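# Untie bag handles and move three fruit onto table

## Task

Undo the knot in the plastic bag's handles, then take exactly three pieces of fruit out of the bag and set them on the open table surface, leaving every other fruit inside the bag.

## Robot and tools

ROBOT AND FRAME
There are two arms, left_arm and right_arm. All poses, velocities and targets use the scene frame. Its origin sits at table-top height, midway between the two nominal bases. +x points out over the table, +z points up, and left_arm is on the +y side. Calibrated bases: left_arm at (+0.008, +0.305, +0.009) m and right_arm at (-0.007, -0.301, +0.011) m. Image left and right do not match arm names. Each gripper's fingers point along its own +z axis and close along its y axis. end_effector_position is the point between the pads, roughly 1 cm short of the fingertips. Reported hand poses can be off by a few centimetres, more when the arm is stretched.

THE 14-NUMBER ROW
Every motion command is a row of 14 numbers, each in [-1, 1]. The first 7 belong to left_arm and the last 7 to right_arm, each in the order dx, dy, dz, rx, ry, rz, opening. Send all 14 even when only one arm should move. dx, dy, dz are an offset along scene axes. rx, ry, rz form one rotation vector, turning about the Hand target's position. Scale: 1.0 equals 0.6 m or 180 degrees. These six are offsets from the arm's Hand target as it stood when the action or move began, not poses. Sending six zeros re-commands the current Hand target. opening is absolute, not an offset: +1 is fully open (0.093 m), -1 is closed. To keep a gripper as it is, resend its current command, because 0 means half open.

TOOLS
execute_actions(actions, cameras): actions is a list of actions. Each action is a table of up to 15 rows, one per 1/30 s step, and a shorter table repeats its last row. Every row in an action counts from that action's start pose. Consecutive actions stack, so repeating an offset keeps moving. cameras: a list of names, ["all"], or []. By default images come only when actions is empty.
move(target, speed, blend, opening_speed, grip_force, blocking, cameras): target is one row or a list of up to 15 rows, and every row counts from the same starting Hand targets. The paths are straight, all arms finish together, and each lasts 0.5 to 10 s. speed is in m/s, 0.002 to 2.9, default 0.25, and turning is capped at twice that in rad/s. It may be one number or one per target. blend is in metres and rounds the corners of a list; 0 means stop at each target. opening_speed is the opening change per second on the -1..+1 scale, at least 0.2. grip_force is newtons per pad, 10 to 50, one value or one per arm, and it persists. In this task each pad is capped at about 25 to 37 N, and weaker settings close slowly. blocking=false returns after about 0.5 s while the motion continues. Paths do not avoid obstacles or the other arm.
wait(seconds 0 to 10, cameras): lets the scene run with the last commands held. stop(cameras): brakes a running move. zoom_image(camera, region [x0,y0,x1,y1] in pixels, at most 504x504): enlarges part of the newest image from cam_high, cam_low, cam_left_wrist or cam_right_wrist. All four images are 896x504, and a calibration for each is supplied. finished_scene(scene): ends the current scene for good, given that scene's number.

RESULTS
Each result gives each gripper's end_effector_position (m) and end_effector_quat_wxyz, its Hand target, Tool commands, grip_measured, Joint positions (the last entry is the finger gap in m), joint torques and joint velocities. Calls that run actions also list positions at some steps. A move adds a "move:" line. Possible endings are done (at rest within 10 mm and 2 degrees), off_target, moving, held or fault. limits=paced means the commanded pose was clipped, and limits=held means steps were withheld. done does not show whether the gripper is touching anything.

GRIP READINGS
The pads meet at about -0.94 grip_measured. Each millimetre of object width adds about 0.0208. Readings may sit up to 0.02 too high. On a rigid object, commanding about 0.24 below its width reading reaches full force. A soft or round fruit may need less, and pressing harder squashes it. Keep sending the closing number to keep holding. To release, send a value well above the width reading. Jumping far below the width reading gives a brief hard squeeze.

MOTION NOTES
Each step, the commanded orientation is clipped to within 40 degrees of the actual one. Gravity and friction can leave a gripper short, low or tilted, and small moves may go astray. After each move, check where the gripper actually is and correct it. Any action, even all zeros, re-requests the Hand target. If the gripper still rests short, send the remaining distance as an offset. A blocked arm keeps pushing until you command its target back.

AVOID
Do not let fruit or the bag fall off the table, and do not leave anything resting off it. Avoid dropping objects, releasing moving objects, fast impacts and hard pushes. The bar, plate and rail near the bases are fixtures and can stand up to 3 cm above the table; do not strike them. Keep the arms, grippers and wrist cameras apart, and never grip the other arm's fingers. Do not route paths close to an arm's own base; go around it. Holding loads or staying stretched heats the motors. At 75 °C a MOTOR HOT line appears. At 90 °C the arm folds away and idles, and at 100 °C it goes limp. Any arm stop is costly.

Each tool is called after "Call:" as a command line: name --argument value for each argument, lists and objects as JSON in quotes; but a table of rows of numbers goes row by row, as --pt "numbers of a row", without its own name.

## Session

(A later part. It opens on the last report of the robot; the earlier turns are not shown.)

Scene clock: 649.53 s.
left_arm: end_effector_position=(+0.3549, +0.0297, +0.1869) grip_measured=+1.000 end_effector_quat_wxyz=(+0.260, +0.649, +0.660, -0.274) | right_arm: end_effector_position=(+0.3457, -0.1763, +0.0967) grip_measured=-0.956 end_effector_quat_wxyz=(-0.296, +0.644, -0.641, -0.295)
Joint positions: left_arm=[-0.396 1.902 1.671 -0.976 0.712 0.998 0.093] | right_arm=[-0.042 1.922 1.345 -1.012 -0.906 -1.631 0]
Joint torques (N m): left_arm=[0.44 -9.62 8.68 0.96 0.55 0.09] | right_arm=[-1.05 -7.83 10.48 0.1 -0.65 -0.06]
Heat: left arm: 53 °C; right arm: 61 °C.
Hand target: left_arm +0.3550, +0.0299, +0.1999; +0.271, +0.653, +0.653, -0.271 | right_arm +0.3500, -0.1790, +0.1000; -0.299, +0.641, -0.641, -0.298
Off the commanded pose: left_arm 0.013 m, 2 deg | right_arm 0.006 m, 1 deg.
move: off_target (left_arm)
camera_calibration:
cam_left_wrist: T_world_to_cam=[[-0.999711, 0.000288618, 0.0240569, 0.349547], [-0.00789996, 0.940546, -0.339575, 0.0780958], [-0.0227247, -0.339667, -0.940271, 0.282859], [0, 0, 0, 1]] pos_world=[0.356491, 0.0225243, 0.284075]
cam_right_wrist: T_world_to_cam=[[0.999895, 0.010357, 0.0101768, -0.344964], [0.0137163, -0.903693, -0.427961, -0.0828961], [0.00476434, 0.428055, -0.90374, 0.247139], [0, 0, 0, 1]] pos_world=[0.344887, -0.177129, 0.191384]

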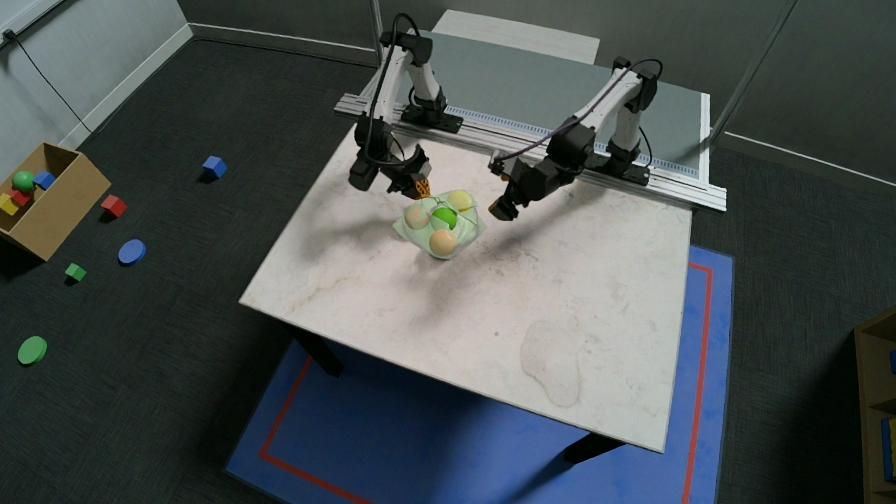

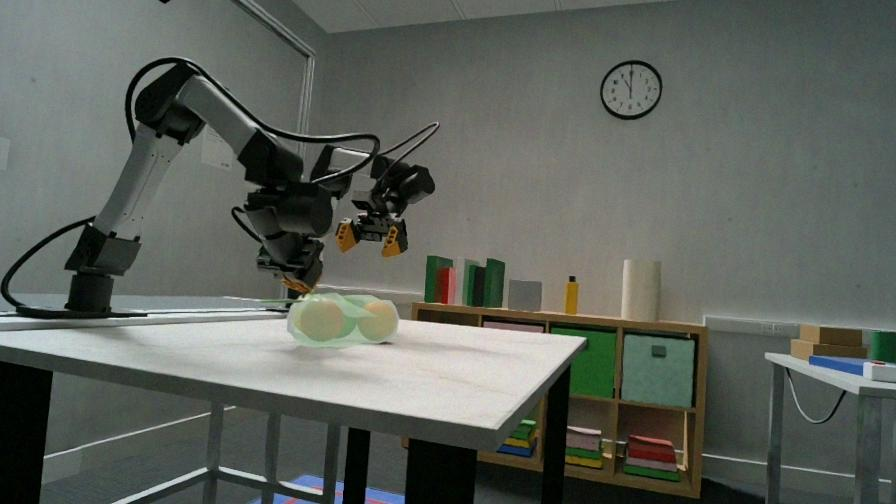

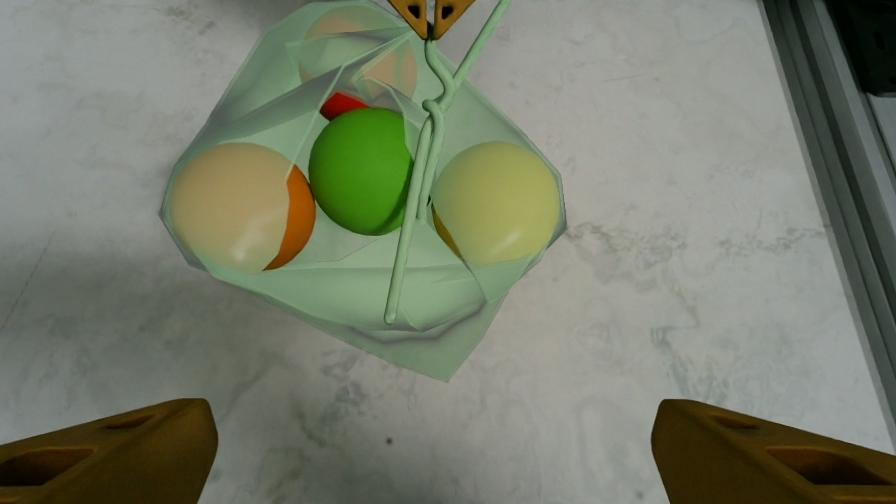

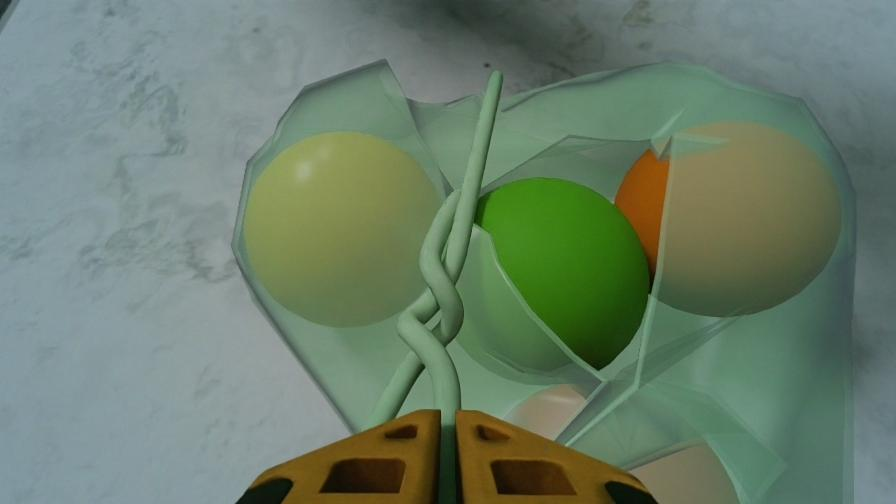

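Call:
move --target '[0,0,0,0,0,0,1,0,-0.0667,0.025,0,0,0,-1]' --cameras '["cam_high","cam_low","cam_left_wrist","cam_right_wrist"]' --speed 0.04

Call:
zoom_image --camera "cam_left_wrist" --region '[200, 0, 600, 400]'

Call:
zoom_image --camera "cam_high" --region '[380, 170, 500, 270]'

Scene clock: 659.33 s.
left_arm: end_effector_position=(+0.3549, +0.0297, +0.1869) grip_measured=+1.000 end_effector_quat_wxyz=(+0.260, +0.649, +0.660, -0.274) | right_arm: end_effector_position=(+0.3466, -0.2146, +0.1141) grip_measured=-0.956 end_effector_quat_wxyz=(-0.301, +0.643, -0.638, -0.297)
Joint positions: left_arm=[-0.396 1.902 1.671 -0.976 0.712 0.998 0.093] | right_arm=[-0.156 1.958 1.452 -1.225 -0.906 -1.817 0]
Joint torques (N m): left_arm=[0.46 -9.59 8.65 0.97 0.54 0.09] | right_arm=[-0.99 -7.68 10.43 -0.19 -0.53 -0.09]
Heat: left arm: 54 °C; right arm: 61 °C.
Hand target: left_arm +0.3550, +0.0299, +0.1999; +0.271, +0.653, +0.653, -0.271 | right_arm +0.3500, -0.2191, +0.1150; -0.299, +0.641, -0.641, -0.298
Off the commanded pose: left_arm 0.013 m, 2 deg | right_arm 0.006 m, 1 deg.
move: off_target (left_arm)
camera_calibration:
cam_left_wrist: T_world_to_cam=[[-0.999711, 0.000288618, 0.0240569, 0.349547], [-0.00789996, 0.940546, -0.339575, 0.0780958], [-0.0227247, -0.339667, -0.940271, 0.282859], [0, 0, 0, 1]] pos_world=[0.356491, 0.0225243, 0.284075]
cam_right_wrist: T_world_to_cam=[[0.999836, 0.0104053, 0.0147931, -0.346073], [0.0158225, -0.899442, -0.436754, -0.108886], [0.00876094, 0.436917, -0.899459, 0.279185], [0, 0, 0, 1]] pos_world=[0.345293, -0.216316, 0.208679]

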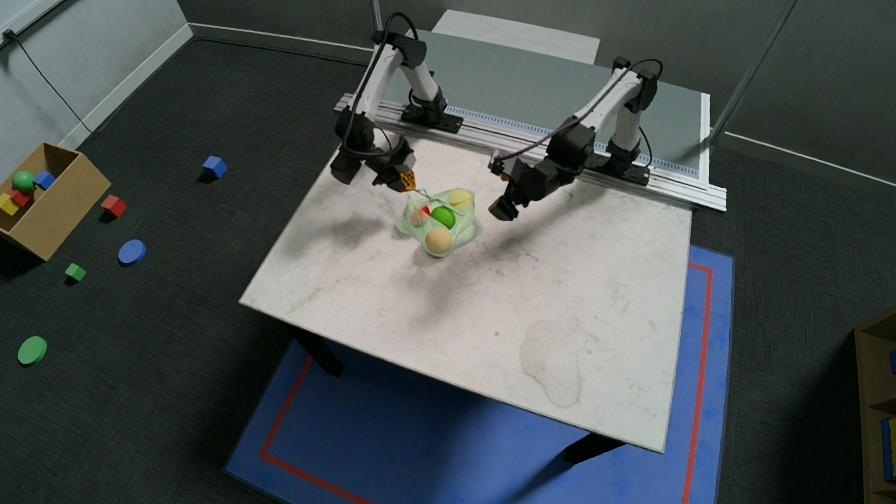

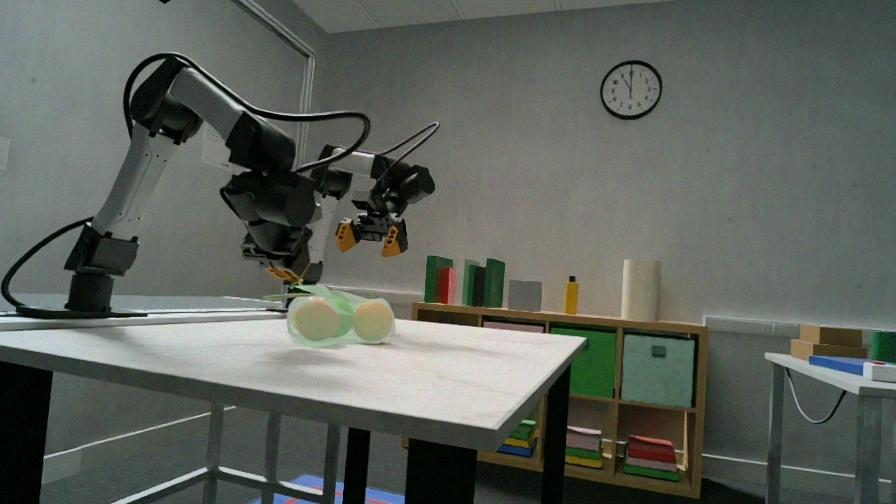

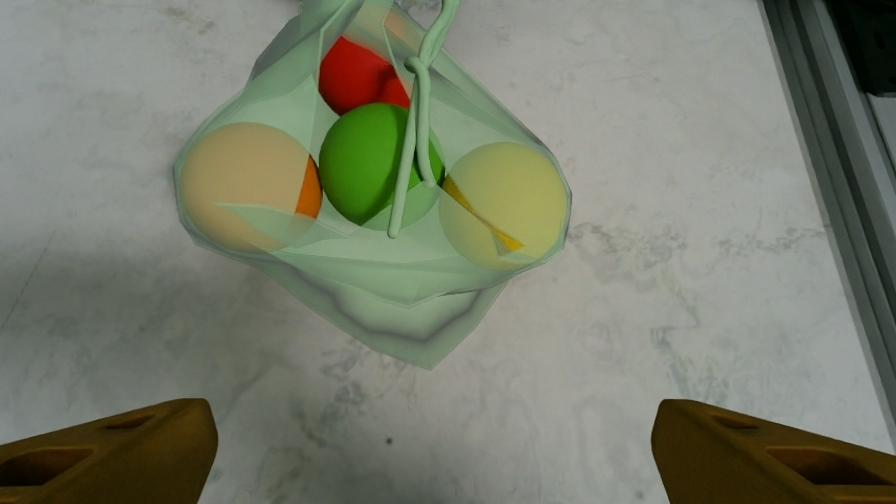

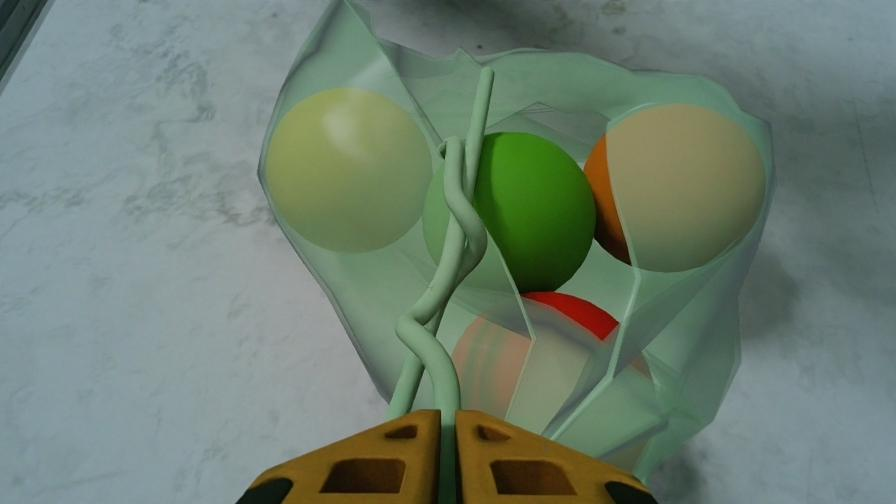

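Scaled by 1.260 from the camera's 896x504 image, which has a finer 1280x720 frame.

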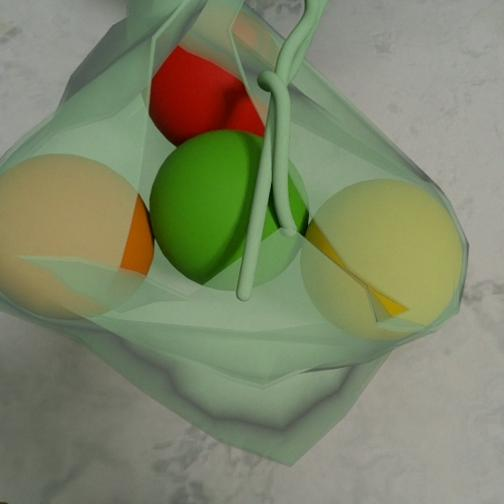

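Scaled by 4.200 from the camera's 896x504 image, which has a finer 1280x720 frame.

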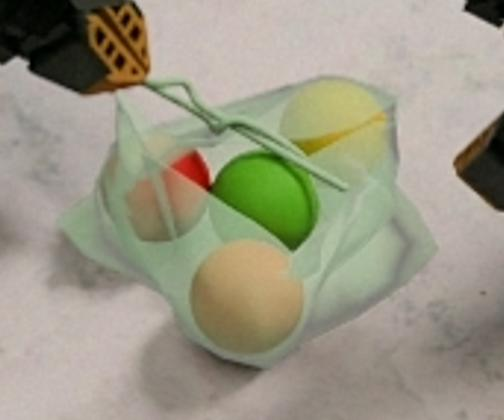

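Call:
zoom_image --camera "cam_right_wrist" --region '[340, 40, 580, 440]'

Call:
zoom_image --camera "cam_left_wrist" --region '[330, 0, 530, 260]'

Scaled by 1.260 from the camera's 896x504 image, which has a finer 1280x720 frame.

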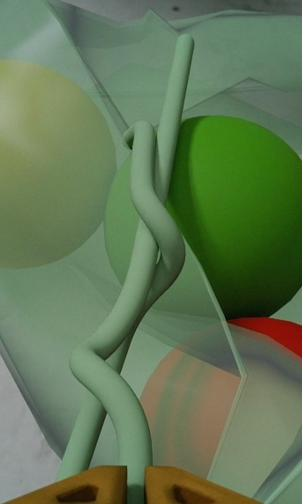

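Scaled by 1.938 from the camera's 896x504 image, which has a finer 1280x720 frame.

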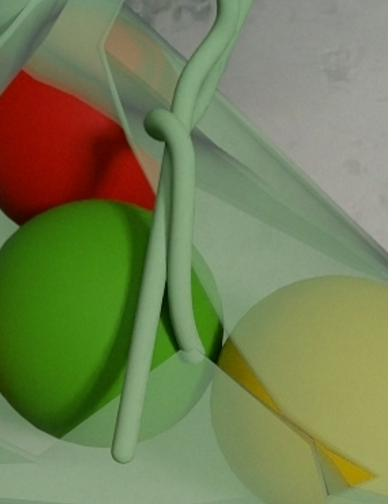

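Call:
move --target '[0,0,0,0,0,0,1,0,-0.0167,0.0833,0,0,0,-1]' --cameras '["cam_high","cam_low","cam_left_wrist","cam_right_wrist"]' --speed 0.05

Call:
zoom_image --camera "cam_left_wrist" --region '[200, 0, 600, 400]'

Call:
zoom_image --camera "cam_high" --region '[380, 160, 500, 270]'

Call:
zoom_image --camera "cam_low" --region '[240, 230, 420, 360]'

Scene clock: 709.37 s.
left_arm: end_effector_position=(+0.3549, +0.0297, +0.1869) grip_measured=+1.000 end_effector_quat_wxyz=(+0.260, +0.649, +0.660, -0.274) | right_arm: end_effector_position=(+0.3479, -0.2235, +0.1598) grip_measured=-0.956 end_effector_quat_wxyz=(-0.299, +0.640, -0.639, -0.304)
Joint positions: left_arm=[-0.396 1.902 1.671 -0.976 0.712 0.998 0.093] | right_arm=[-0.188 1.958 1.627 -1.458 -0.906 -1.872 0]
Joint torques (N m): left_arm=[0.47 -9.68 8.66 0.97 0.54 0.1] | right_arm=[-1.17 -9.28 10.5 -0.37 -0.4 -0.11]
Heat: left arm: 55 °C; right arm: 63 °C.
Hand target: left_arm +0.3550, +0.0299, +0.1999; +0.271, +0.653, +0.653, -0.271 | right_arm +0.3500, -0.2291, +0.1650; -0.299, +0.641, -0.641, -0.298
Off the commanded pose: left_arm 0.013 m, 2 deg | right_arm 0.008 m, 1 deg.
move: off_target (left_arm)
camera_calibration:
cam_left_wrist: T_world_to_cam=[[-0.999711, 0.000288618, 0.0240569, 0.349547], [-0.00789996, 0.940546, -0.339575, 0.0780958], [-0.0227247, -0.339667, -0.940271, 0.282859], [0, 0, 0, 1]] pos_world=[0.356491, 0.0225243, 0.284075]
cam_right_wrist: T_world_to_cam=[[0.999944, 0.0105292, 0.000618194, -0.345733], [0.00970501, -0.89555, -0.444854, -0.0926174], [-0.00413035, 0.444836, -0.895603, 0.329787], [0, 0, 0, 1]] pos_world=[0.347975, -0.226004, 0.254371]

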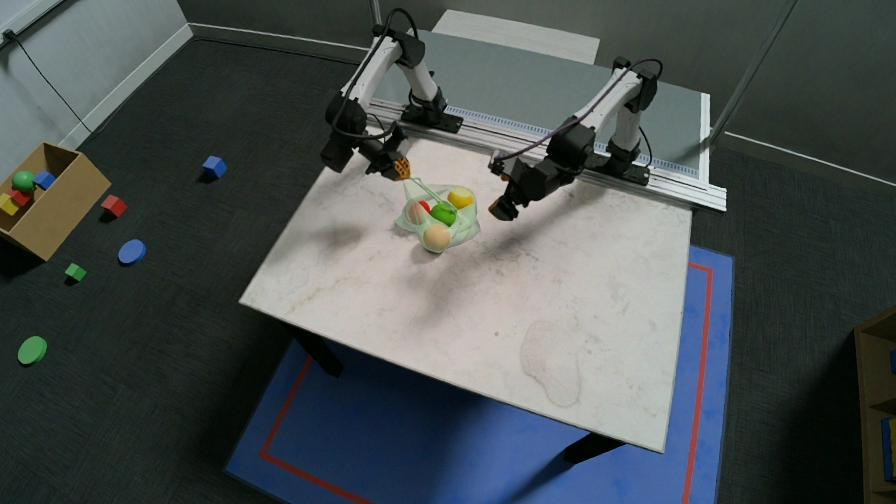

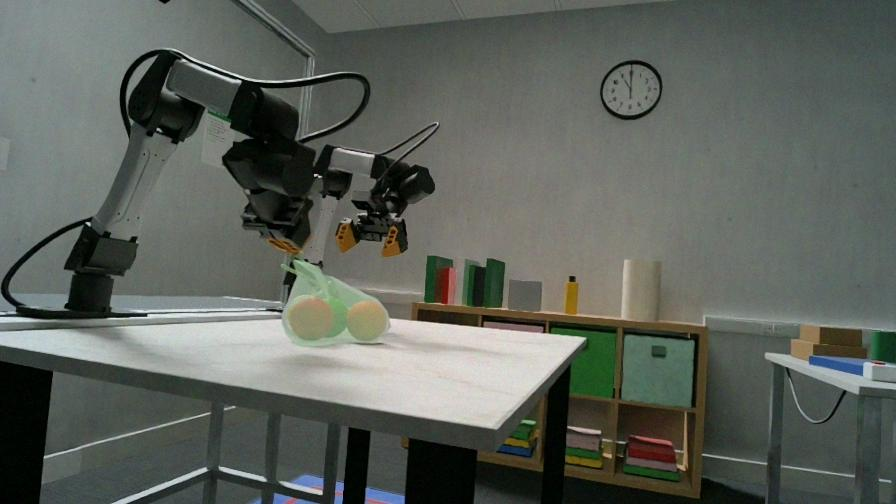

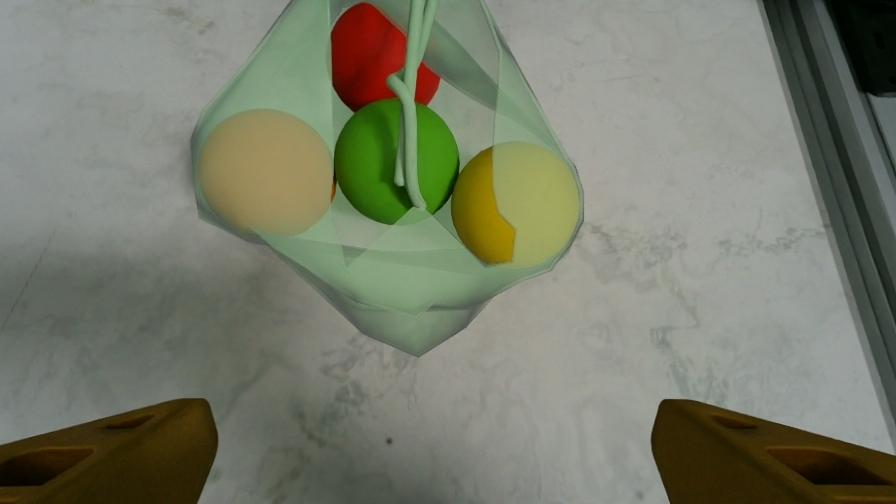

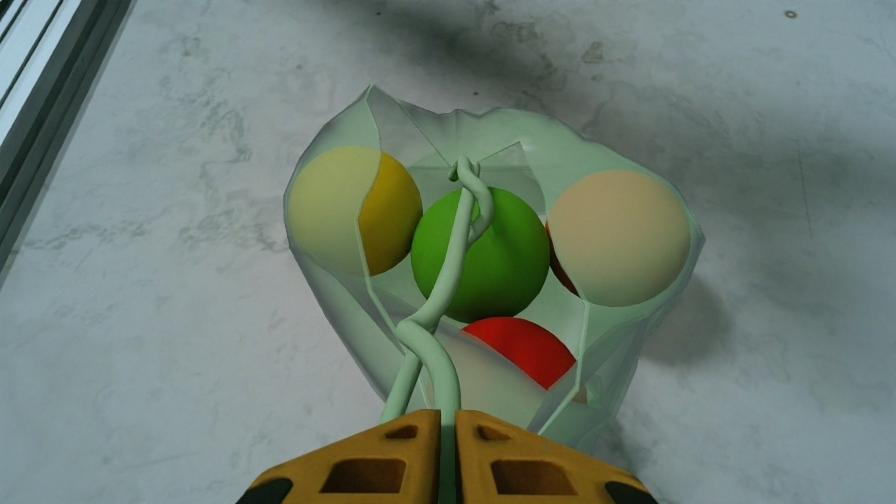

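Scaled by 1.260 from the camera's 896x504 image, which has a finer 1280x720 frame.

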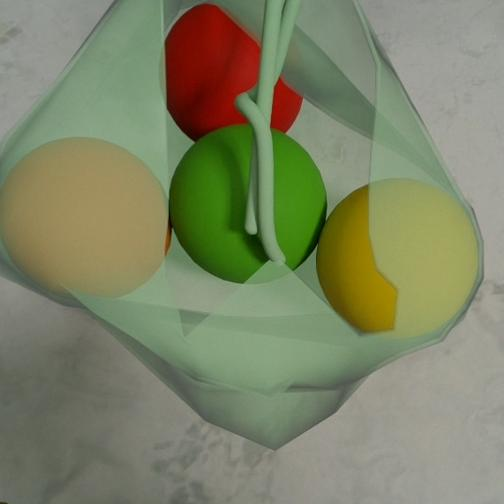

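Scaled by 4.200 from the camera's 896x504 image, which has a finer 1280x720 frame.

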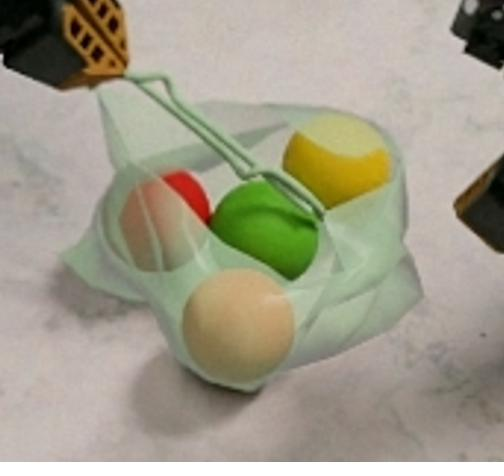

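Scaled by 2.800 from the camera's 896x504 image, which has a finer 1280x720 frame.

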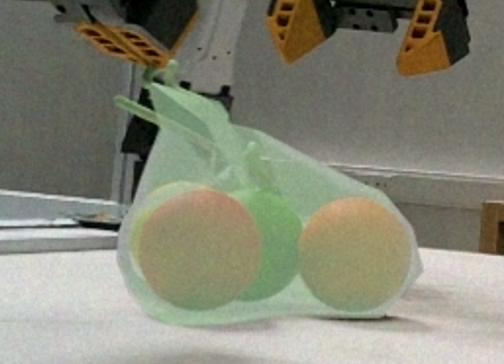

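Call:
move --target '[0,0,0,0,0,0,1,0,-0.03,0.0667,0,0,0,-1]' --cameras '["cam_high","cam_low","cam_left_wrist","cam_right_wrist"]' --speed 0.05

Call:
zoom_image --camera "cam_left_wrist" --region '[200, 0, 600, 400]'

Call:
zoom_image --camera "cam_high" --region '[380, 160, 500, 270]'

Call:
zoom_image --camera "cam_low" --region '[240, 230, 420, 360]'

Scene clock: 724.70 s.
left_arm: end_effector_position=(+0.3549, +0.0297, +0.1869) grip_measured=+1.000 end_effector_quat_wxyz=(+0.260, +0.649, +0.660, -0.274) | right_arm: end_effector_position=(+0.3510, -0.2416, +0.1870) grip_measured=-0.958 end_effector_quat_wxyz=(-0.309, +0.628, -0.651, -0.292)
Joint positions: left_arm=[-0.396 1.902 1.671 -0.976 0.712 0.998 0.093] | right_arm=[-0.243 1.951 1.722 -1.562 -0.905 -1.888 0]
Joint torques (N m): left_arm=[0.47 -9.62 8.62 0.97 0.55 0.08] | right_arm=[-1.29 -12.94 10.63 -0.32 -0.39 0.08]
Heat: left arm: 55 °C; right arm: 62 °C.
Hand target: left_arm +0.3550, +0.0299, +0.1999; +0.271, +0.653, +0.653, -0.271 | right_arm +0.3500, -0.2471, +0.2050; -0.299, +0.641, -0.641, -0.298
Off the commanded pose: left_arm 0.013 m, 2 deg | right_arm 0.019 m, 2 deg.
joint sent to its limit (right arm) — joint 4 (wrist pitch), lower limit. The joint targets are off in orientation, not in position.
move: off_target (left_arm, right_arm)
camera_calibration:
cam_left_wrist: T_world_to_cam=[[-0.999711, 0.000288618, 0.0240569, 0.349547], [-0.00789996, 0.940546, -0.339575, 0.0780958], [-0.0227247, -0.339667, -0.940271, 0.282859], [0, 0, 0, 1]] pos_world=[0.356491, 0.0225243, 0.284075]
cam_right_wrist: T_world_to_cam=[[0.999334, -0.0335641, 0.0143444, -0.361655], [-0.0237526, -0.896382, -0.442646, -0.0856081], [0.0277151, 0.442011, -0.896582, 0.350532], [0, 0, 0, 1]] pos_world=[0.349666, -0.243815, 0.281574]

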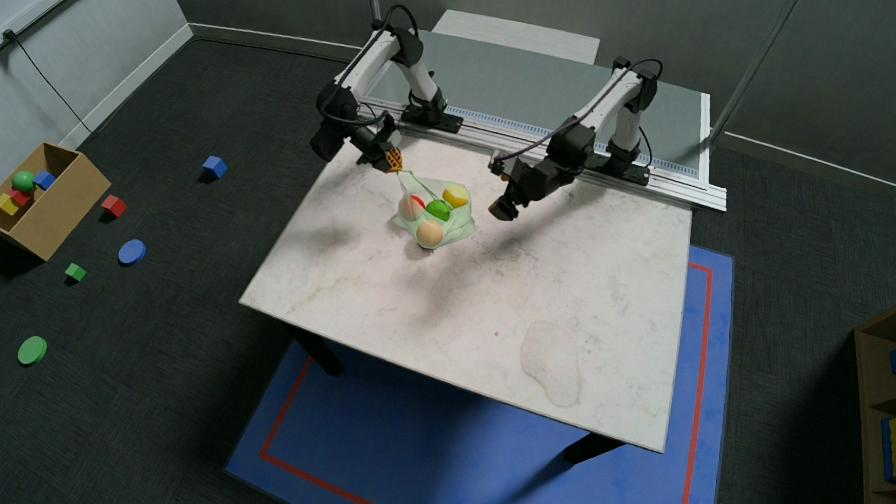

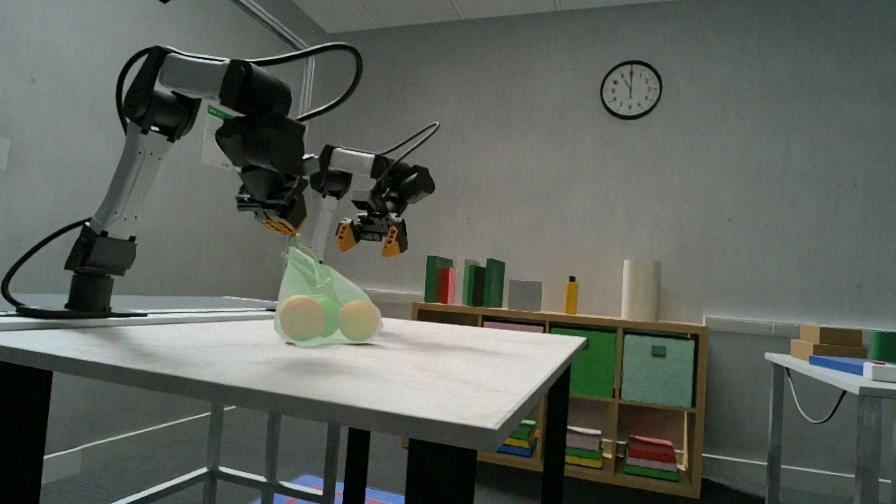

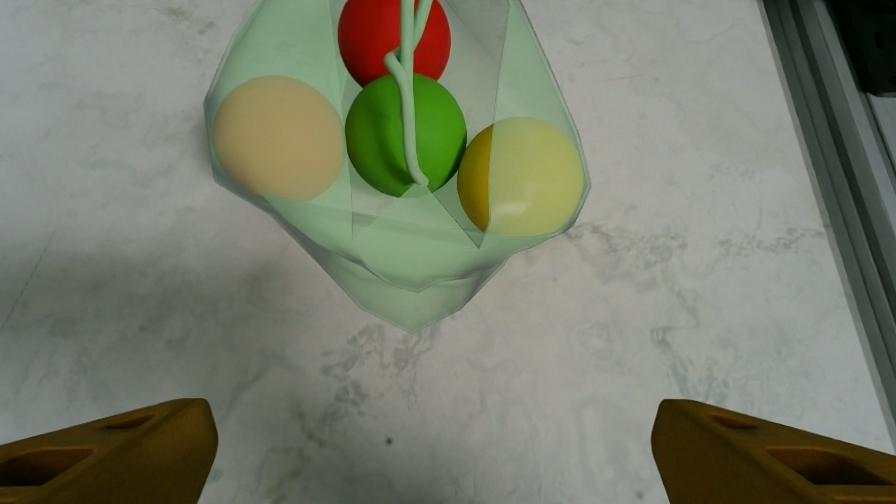

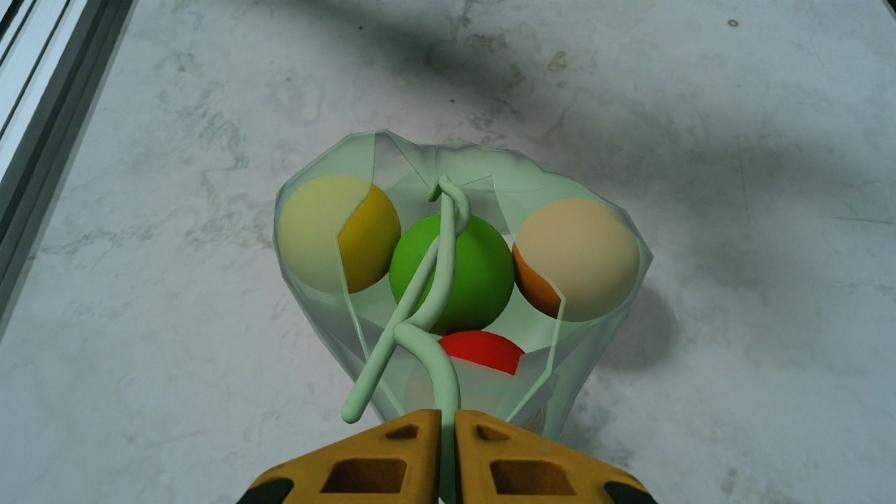

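Scaled by 1.260 from the camera's 896x504 image, which has a finer 1280x720 frame.

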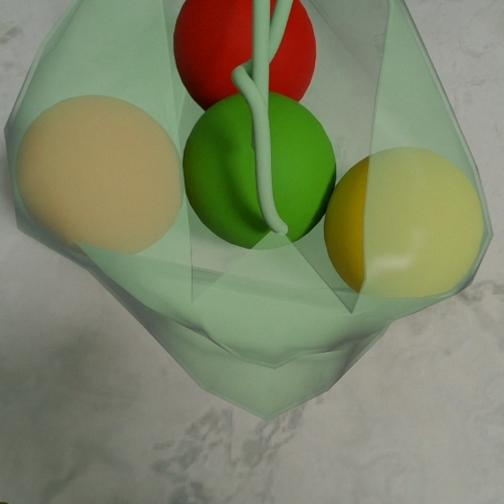

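Scaled by 4.200 from the camera's 896x504 image, which has a finer 1280x720 frame.

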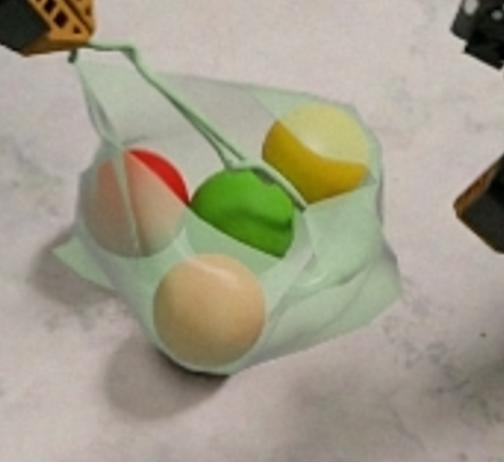

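Scaled by 2.800 from the camera's 896x504 image, which has a finer 1280x720 frame.

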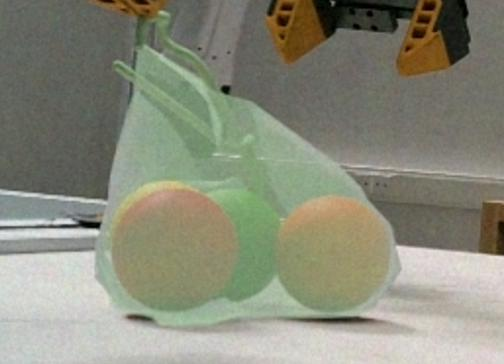

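Call:
zoom_image --camera "cam_right_wrist" --region '[340, 150, 540, 430]'

Call:
zoom_image --camera "cam_left_wrist" --region '[340, 0, 490, 220]'

Scaled by 1.800 from the camera's 896x504 image, which has a finer 1280x720 frame.

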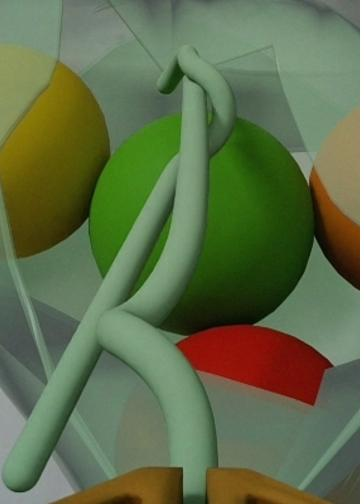

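Scaled by 2.291 from the camera's 896x504 image, which has a finer 1280x720 frame.

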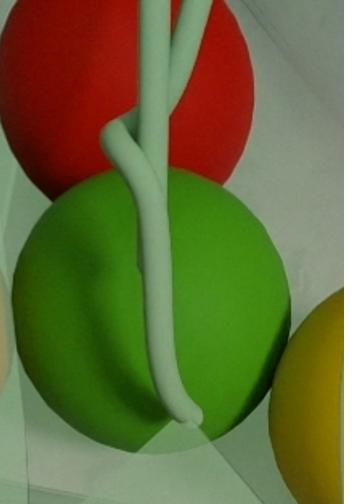

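Call:
move --target '[0,0,0,0,0,0,1,0,-0.03,0.05,0,0,-0.1667,-1]' --cameras '["cam_high","cam_low","cam_left_wrist","cam_right_wrist"]' --speed 0.06

Call:
zoom_image --camera "cam_left_wrist" --region '[200, 0, 600, 400]'

Call:
zoom_image --camera "cam_high" --region '[370, 150, 490, 270]'

Call:
zoom_image --camera "cam_low" --region '[240, 210, 420, 360]'

Scene clock: 761.47 s.
left_arm: end_effector_position=(+0.3549, +0.0297, +0.1869) grip_measured=+1.000 end_effector_quat_wxyz=(+0.260, +0.649, +0.660, -0.274) | right_arm: end_effector_position=(+0.3517, -0.2605, +0.2290) grip_measured=-0.959 end_effector_quat_wxyz=(+0.356, -0.454, +0.784, +0.228)
Joint positions: left_arm=[-0.396 1.902 1.671 -0.976 0.712 0.998 0.093] | right_arm=[-0.302 1.629 1.49 -1.193 -0.9 -1.23 0]
Joint torques (N m): left_arm=[0.42 -9.54 8.64 0.96 0.56 0.08] | right_arm=[-1.06 -10.11 7.15 1.15 -0.42 0.07]
Heat: left arm: 55 °C; right arm: 62 °C.
Hand target: left_arm +0.3550, +0.0299, +0.1999; +0.271, +0.653, +0.653, -0.271 | right_arm +0.3501, -0.2651, +0.2350; +0.366, -0.453, +0.785, +0.211
Off the commanded pose: left_arm 0.013 m, 2 deg | right_arm 0.008 m, 2 deg.
move: off_target (left_arm)
camera_calibration:
cam_left_wrist: T_world_to_cam=[[-0.999711, 0.000288618, 0.0240569, 0.349547], [-0.00789996, 0.940546, -0.339575, 0.0780958], [-0.0227247, -0.339667, -0.940271, 0.282859], [0, 0, 0, 1]] pos_world=[0.356491, 0.0225243, 0.284075]
cam_right_wrist: T_world_to_cam=[[0.877592, -0.478627, -0.0273597, -0.427242], [-0.441247, -0.784104, -0.436443, 0.0906627], [0.187441, 0.395091, -0.899316, 0.328797], [0, 0, 0, 1]] pos_world=[0.353319, -0.263306, 0.323572]

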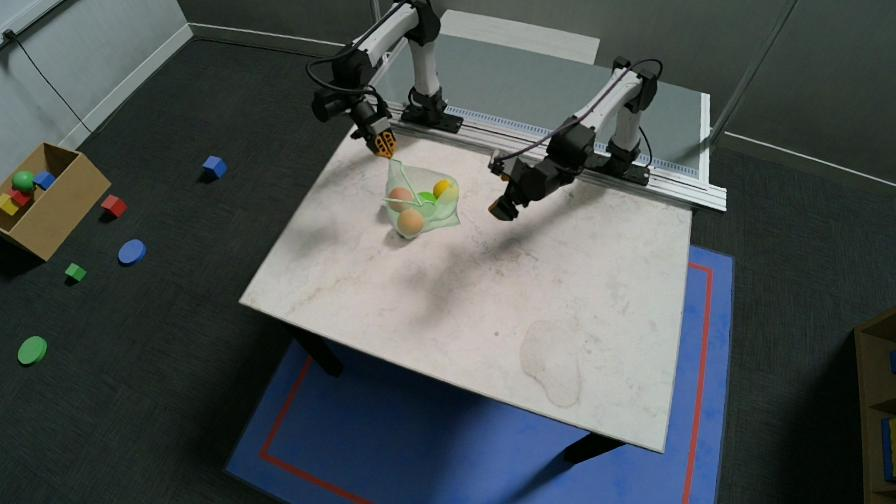

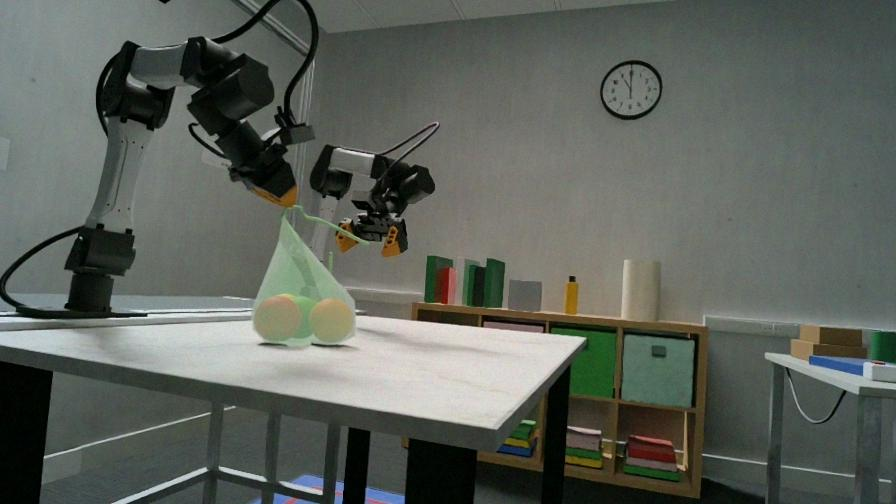

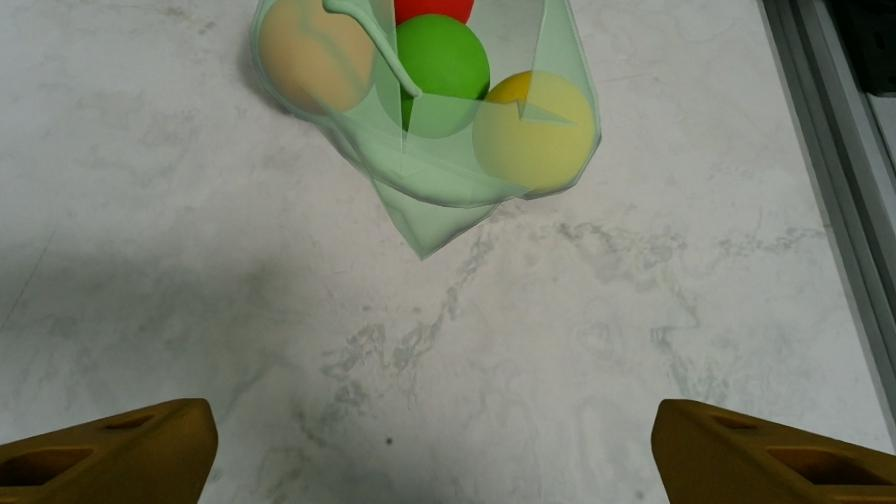

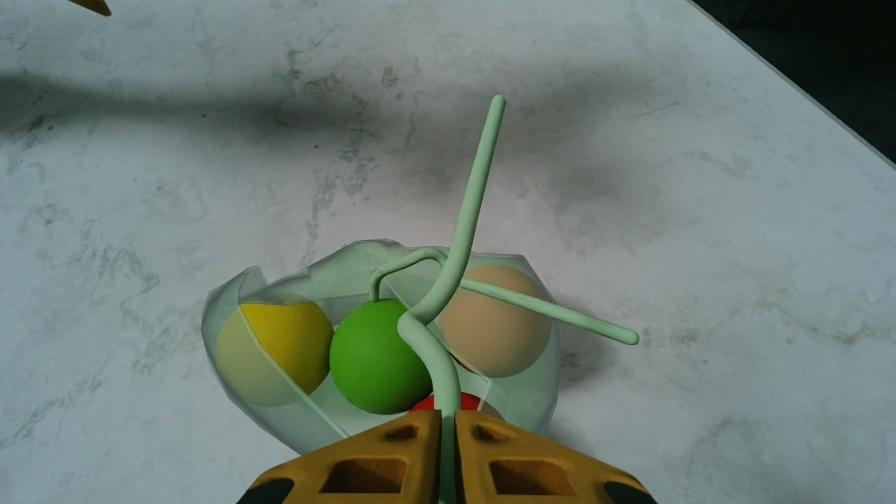

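Scaled by 1.260 from the camera's 896x504 image, which has a finer 1280x720 frame.

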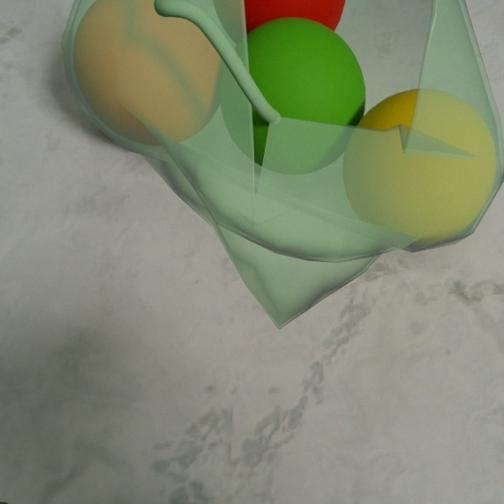

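Scaled by 4.200 from the camera's 896x504 image, which has a finer 1280x720 frame.

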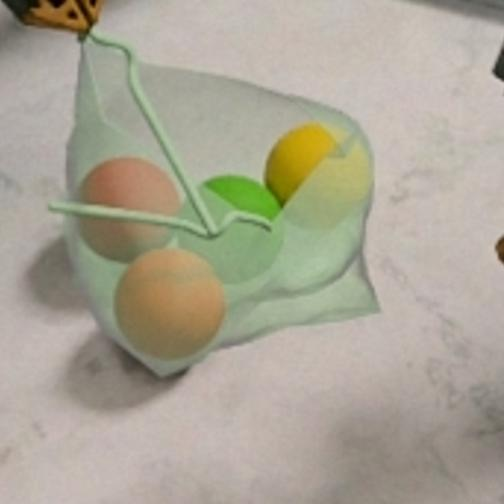

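Scaled by 2.800 from the camera's 896x504 image, which has a finer 1280x720 frame.

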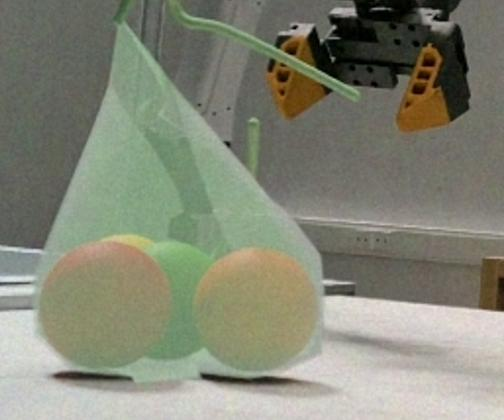

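Call:
move --target '[0,0,0,0,0,0,1,0,-0.025,-0.1583,0,0,0,-1]' --cameras '["cam_high","cam_low","cam_left_wrist","cam_right_wrist"]' --speed 0.08

Call:
zoom_image --camera "cam_high" --region '[370, 150, 490, 270]'

Call:
zoom_image --camera "cam_low" --region '[240, 210, 420, 360]'

Scene clock: 786.23 s.
left_arm: end_effector_position=(+0.3549, +0.0297, +0.1869) grip_measured=+1.000 end_effector_quat_wxyz=(+0.260, +0.649, +0.660, -0.274) | right_arm: end_effector_position=(+0.3498, -0.2757, +0.1469) grip_measured=-0.959 end_effector_quat_wxyz=(+0.366, -0.456, +0.783, +0.212)
Joint positions: left_arm=[-0.396 1.902 1.671 -0.976 0.712 0.998 0.093] | right_arm=[-0.336 1.641 1.17 -0.852 -0.9 -1.263 0]
Joint torques (N m): left_arm=[0.49 -9.62 8.66 0.97 0.55 0.07] | right_arm=[-1.1 -6.11 7.17 1.16 -0.51 -0.09]
Heat: left arm: 56 °C; right arm: 62 °C.
Hand target: left_arm +0.3550, +0.0299, +0.1999; +0.271, +0.653, +0.653, -0.271 | right_arm +0.3500, -0.2801, +0.1400; +0.366, -0.453, +0.785, +0.211
Off the commanded pose: left_arm 0.013 m, 2 deg | right_arm 0.008 m, 0 deg.
move: off_target (left_arm)
camera_calibration:
cam_left_wrist: T_world_to_cam=[[-0.999711, 0.000288618, 0.0240569, 0.349547], [-0.00789996, 0.940546, -0.339575, 0.0780958], [-0.0227247, -0.339667, -0.940271, 0.282859], [0, 0, 0, 1]] pos_world=[0.356491, 0.0225243, 0.284075]
cam_right_wrist: T_world_to_cam=[[0.872216, -0.48903, 0.00944706, -0.441373], [-0.435923, -0.785966, -0.438439, 0.0399881], [0.221835, 0.378295, -0.898712, 0.244544], [0, 0, 0, 1]] pos_world=[0.348156, -0.276925, 0.241476]

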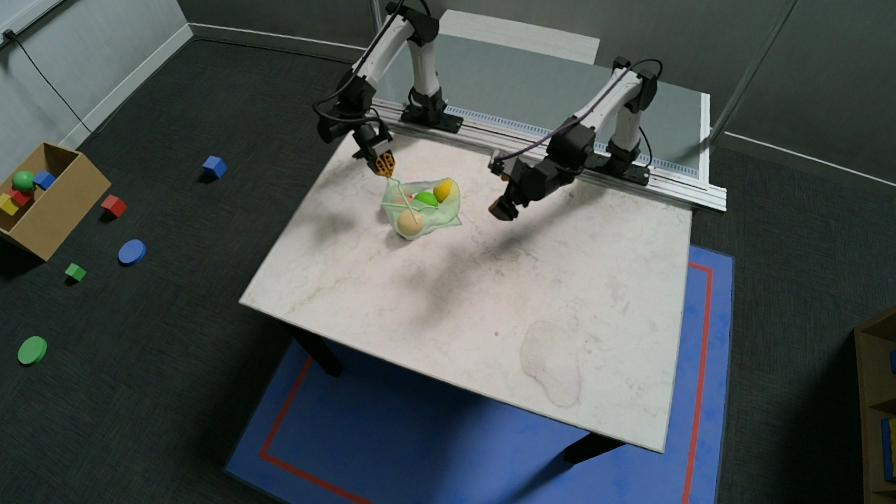

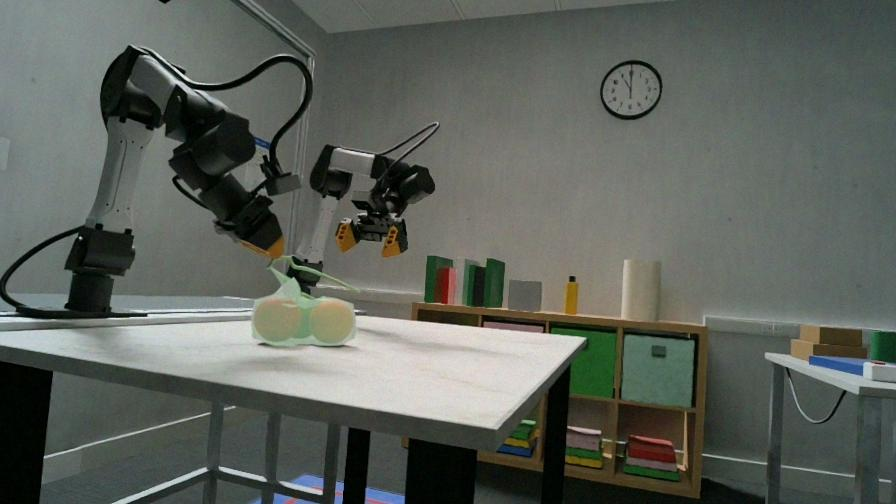

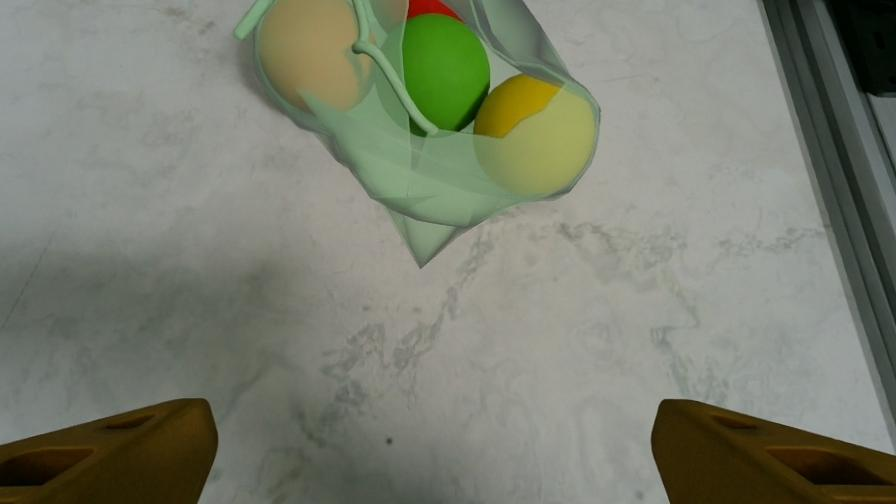

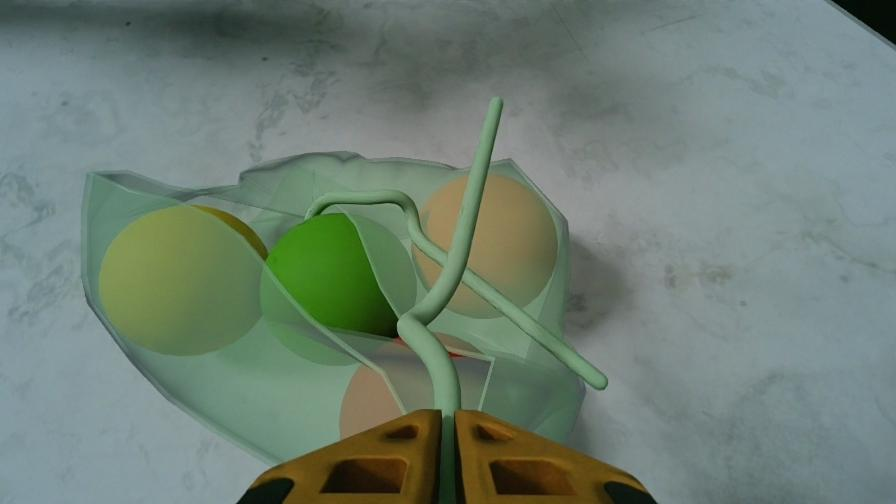

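Scaled by 4.200 from the camera's 896x504 image, which has a finer 1280x720 frame.

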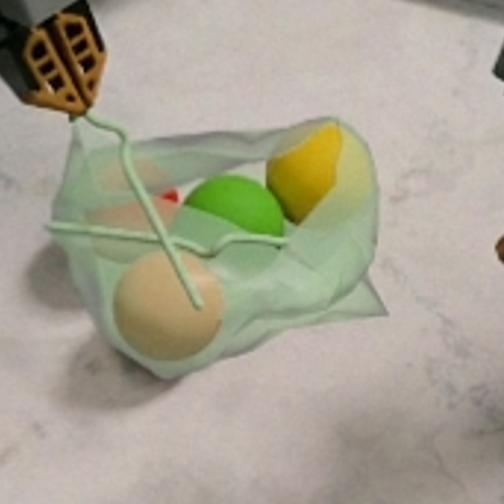

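Scaled by 2.800 from the camera's 896x504 image, which has a finer 1280x720 frame.

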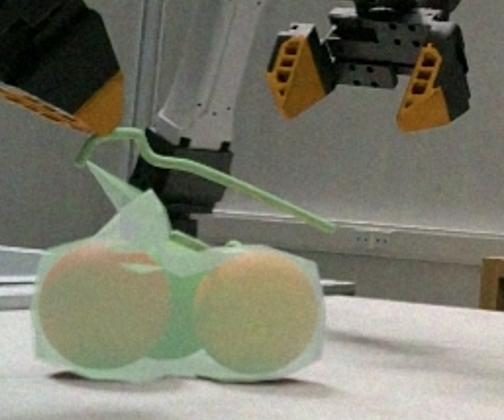

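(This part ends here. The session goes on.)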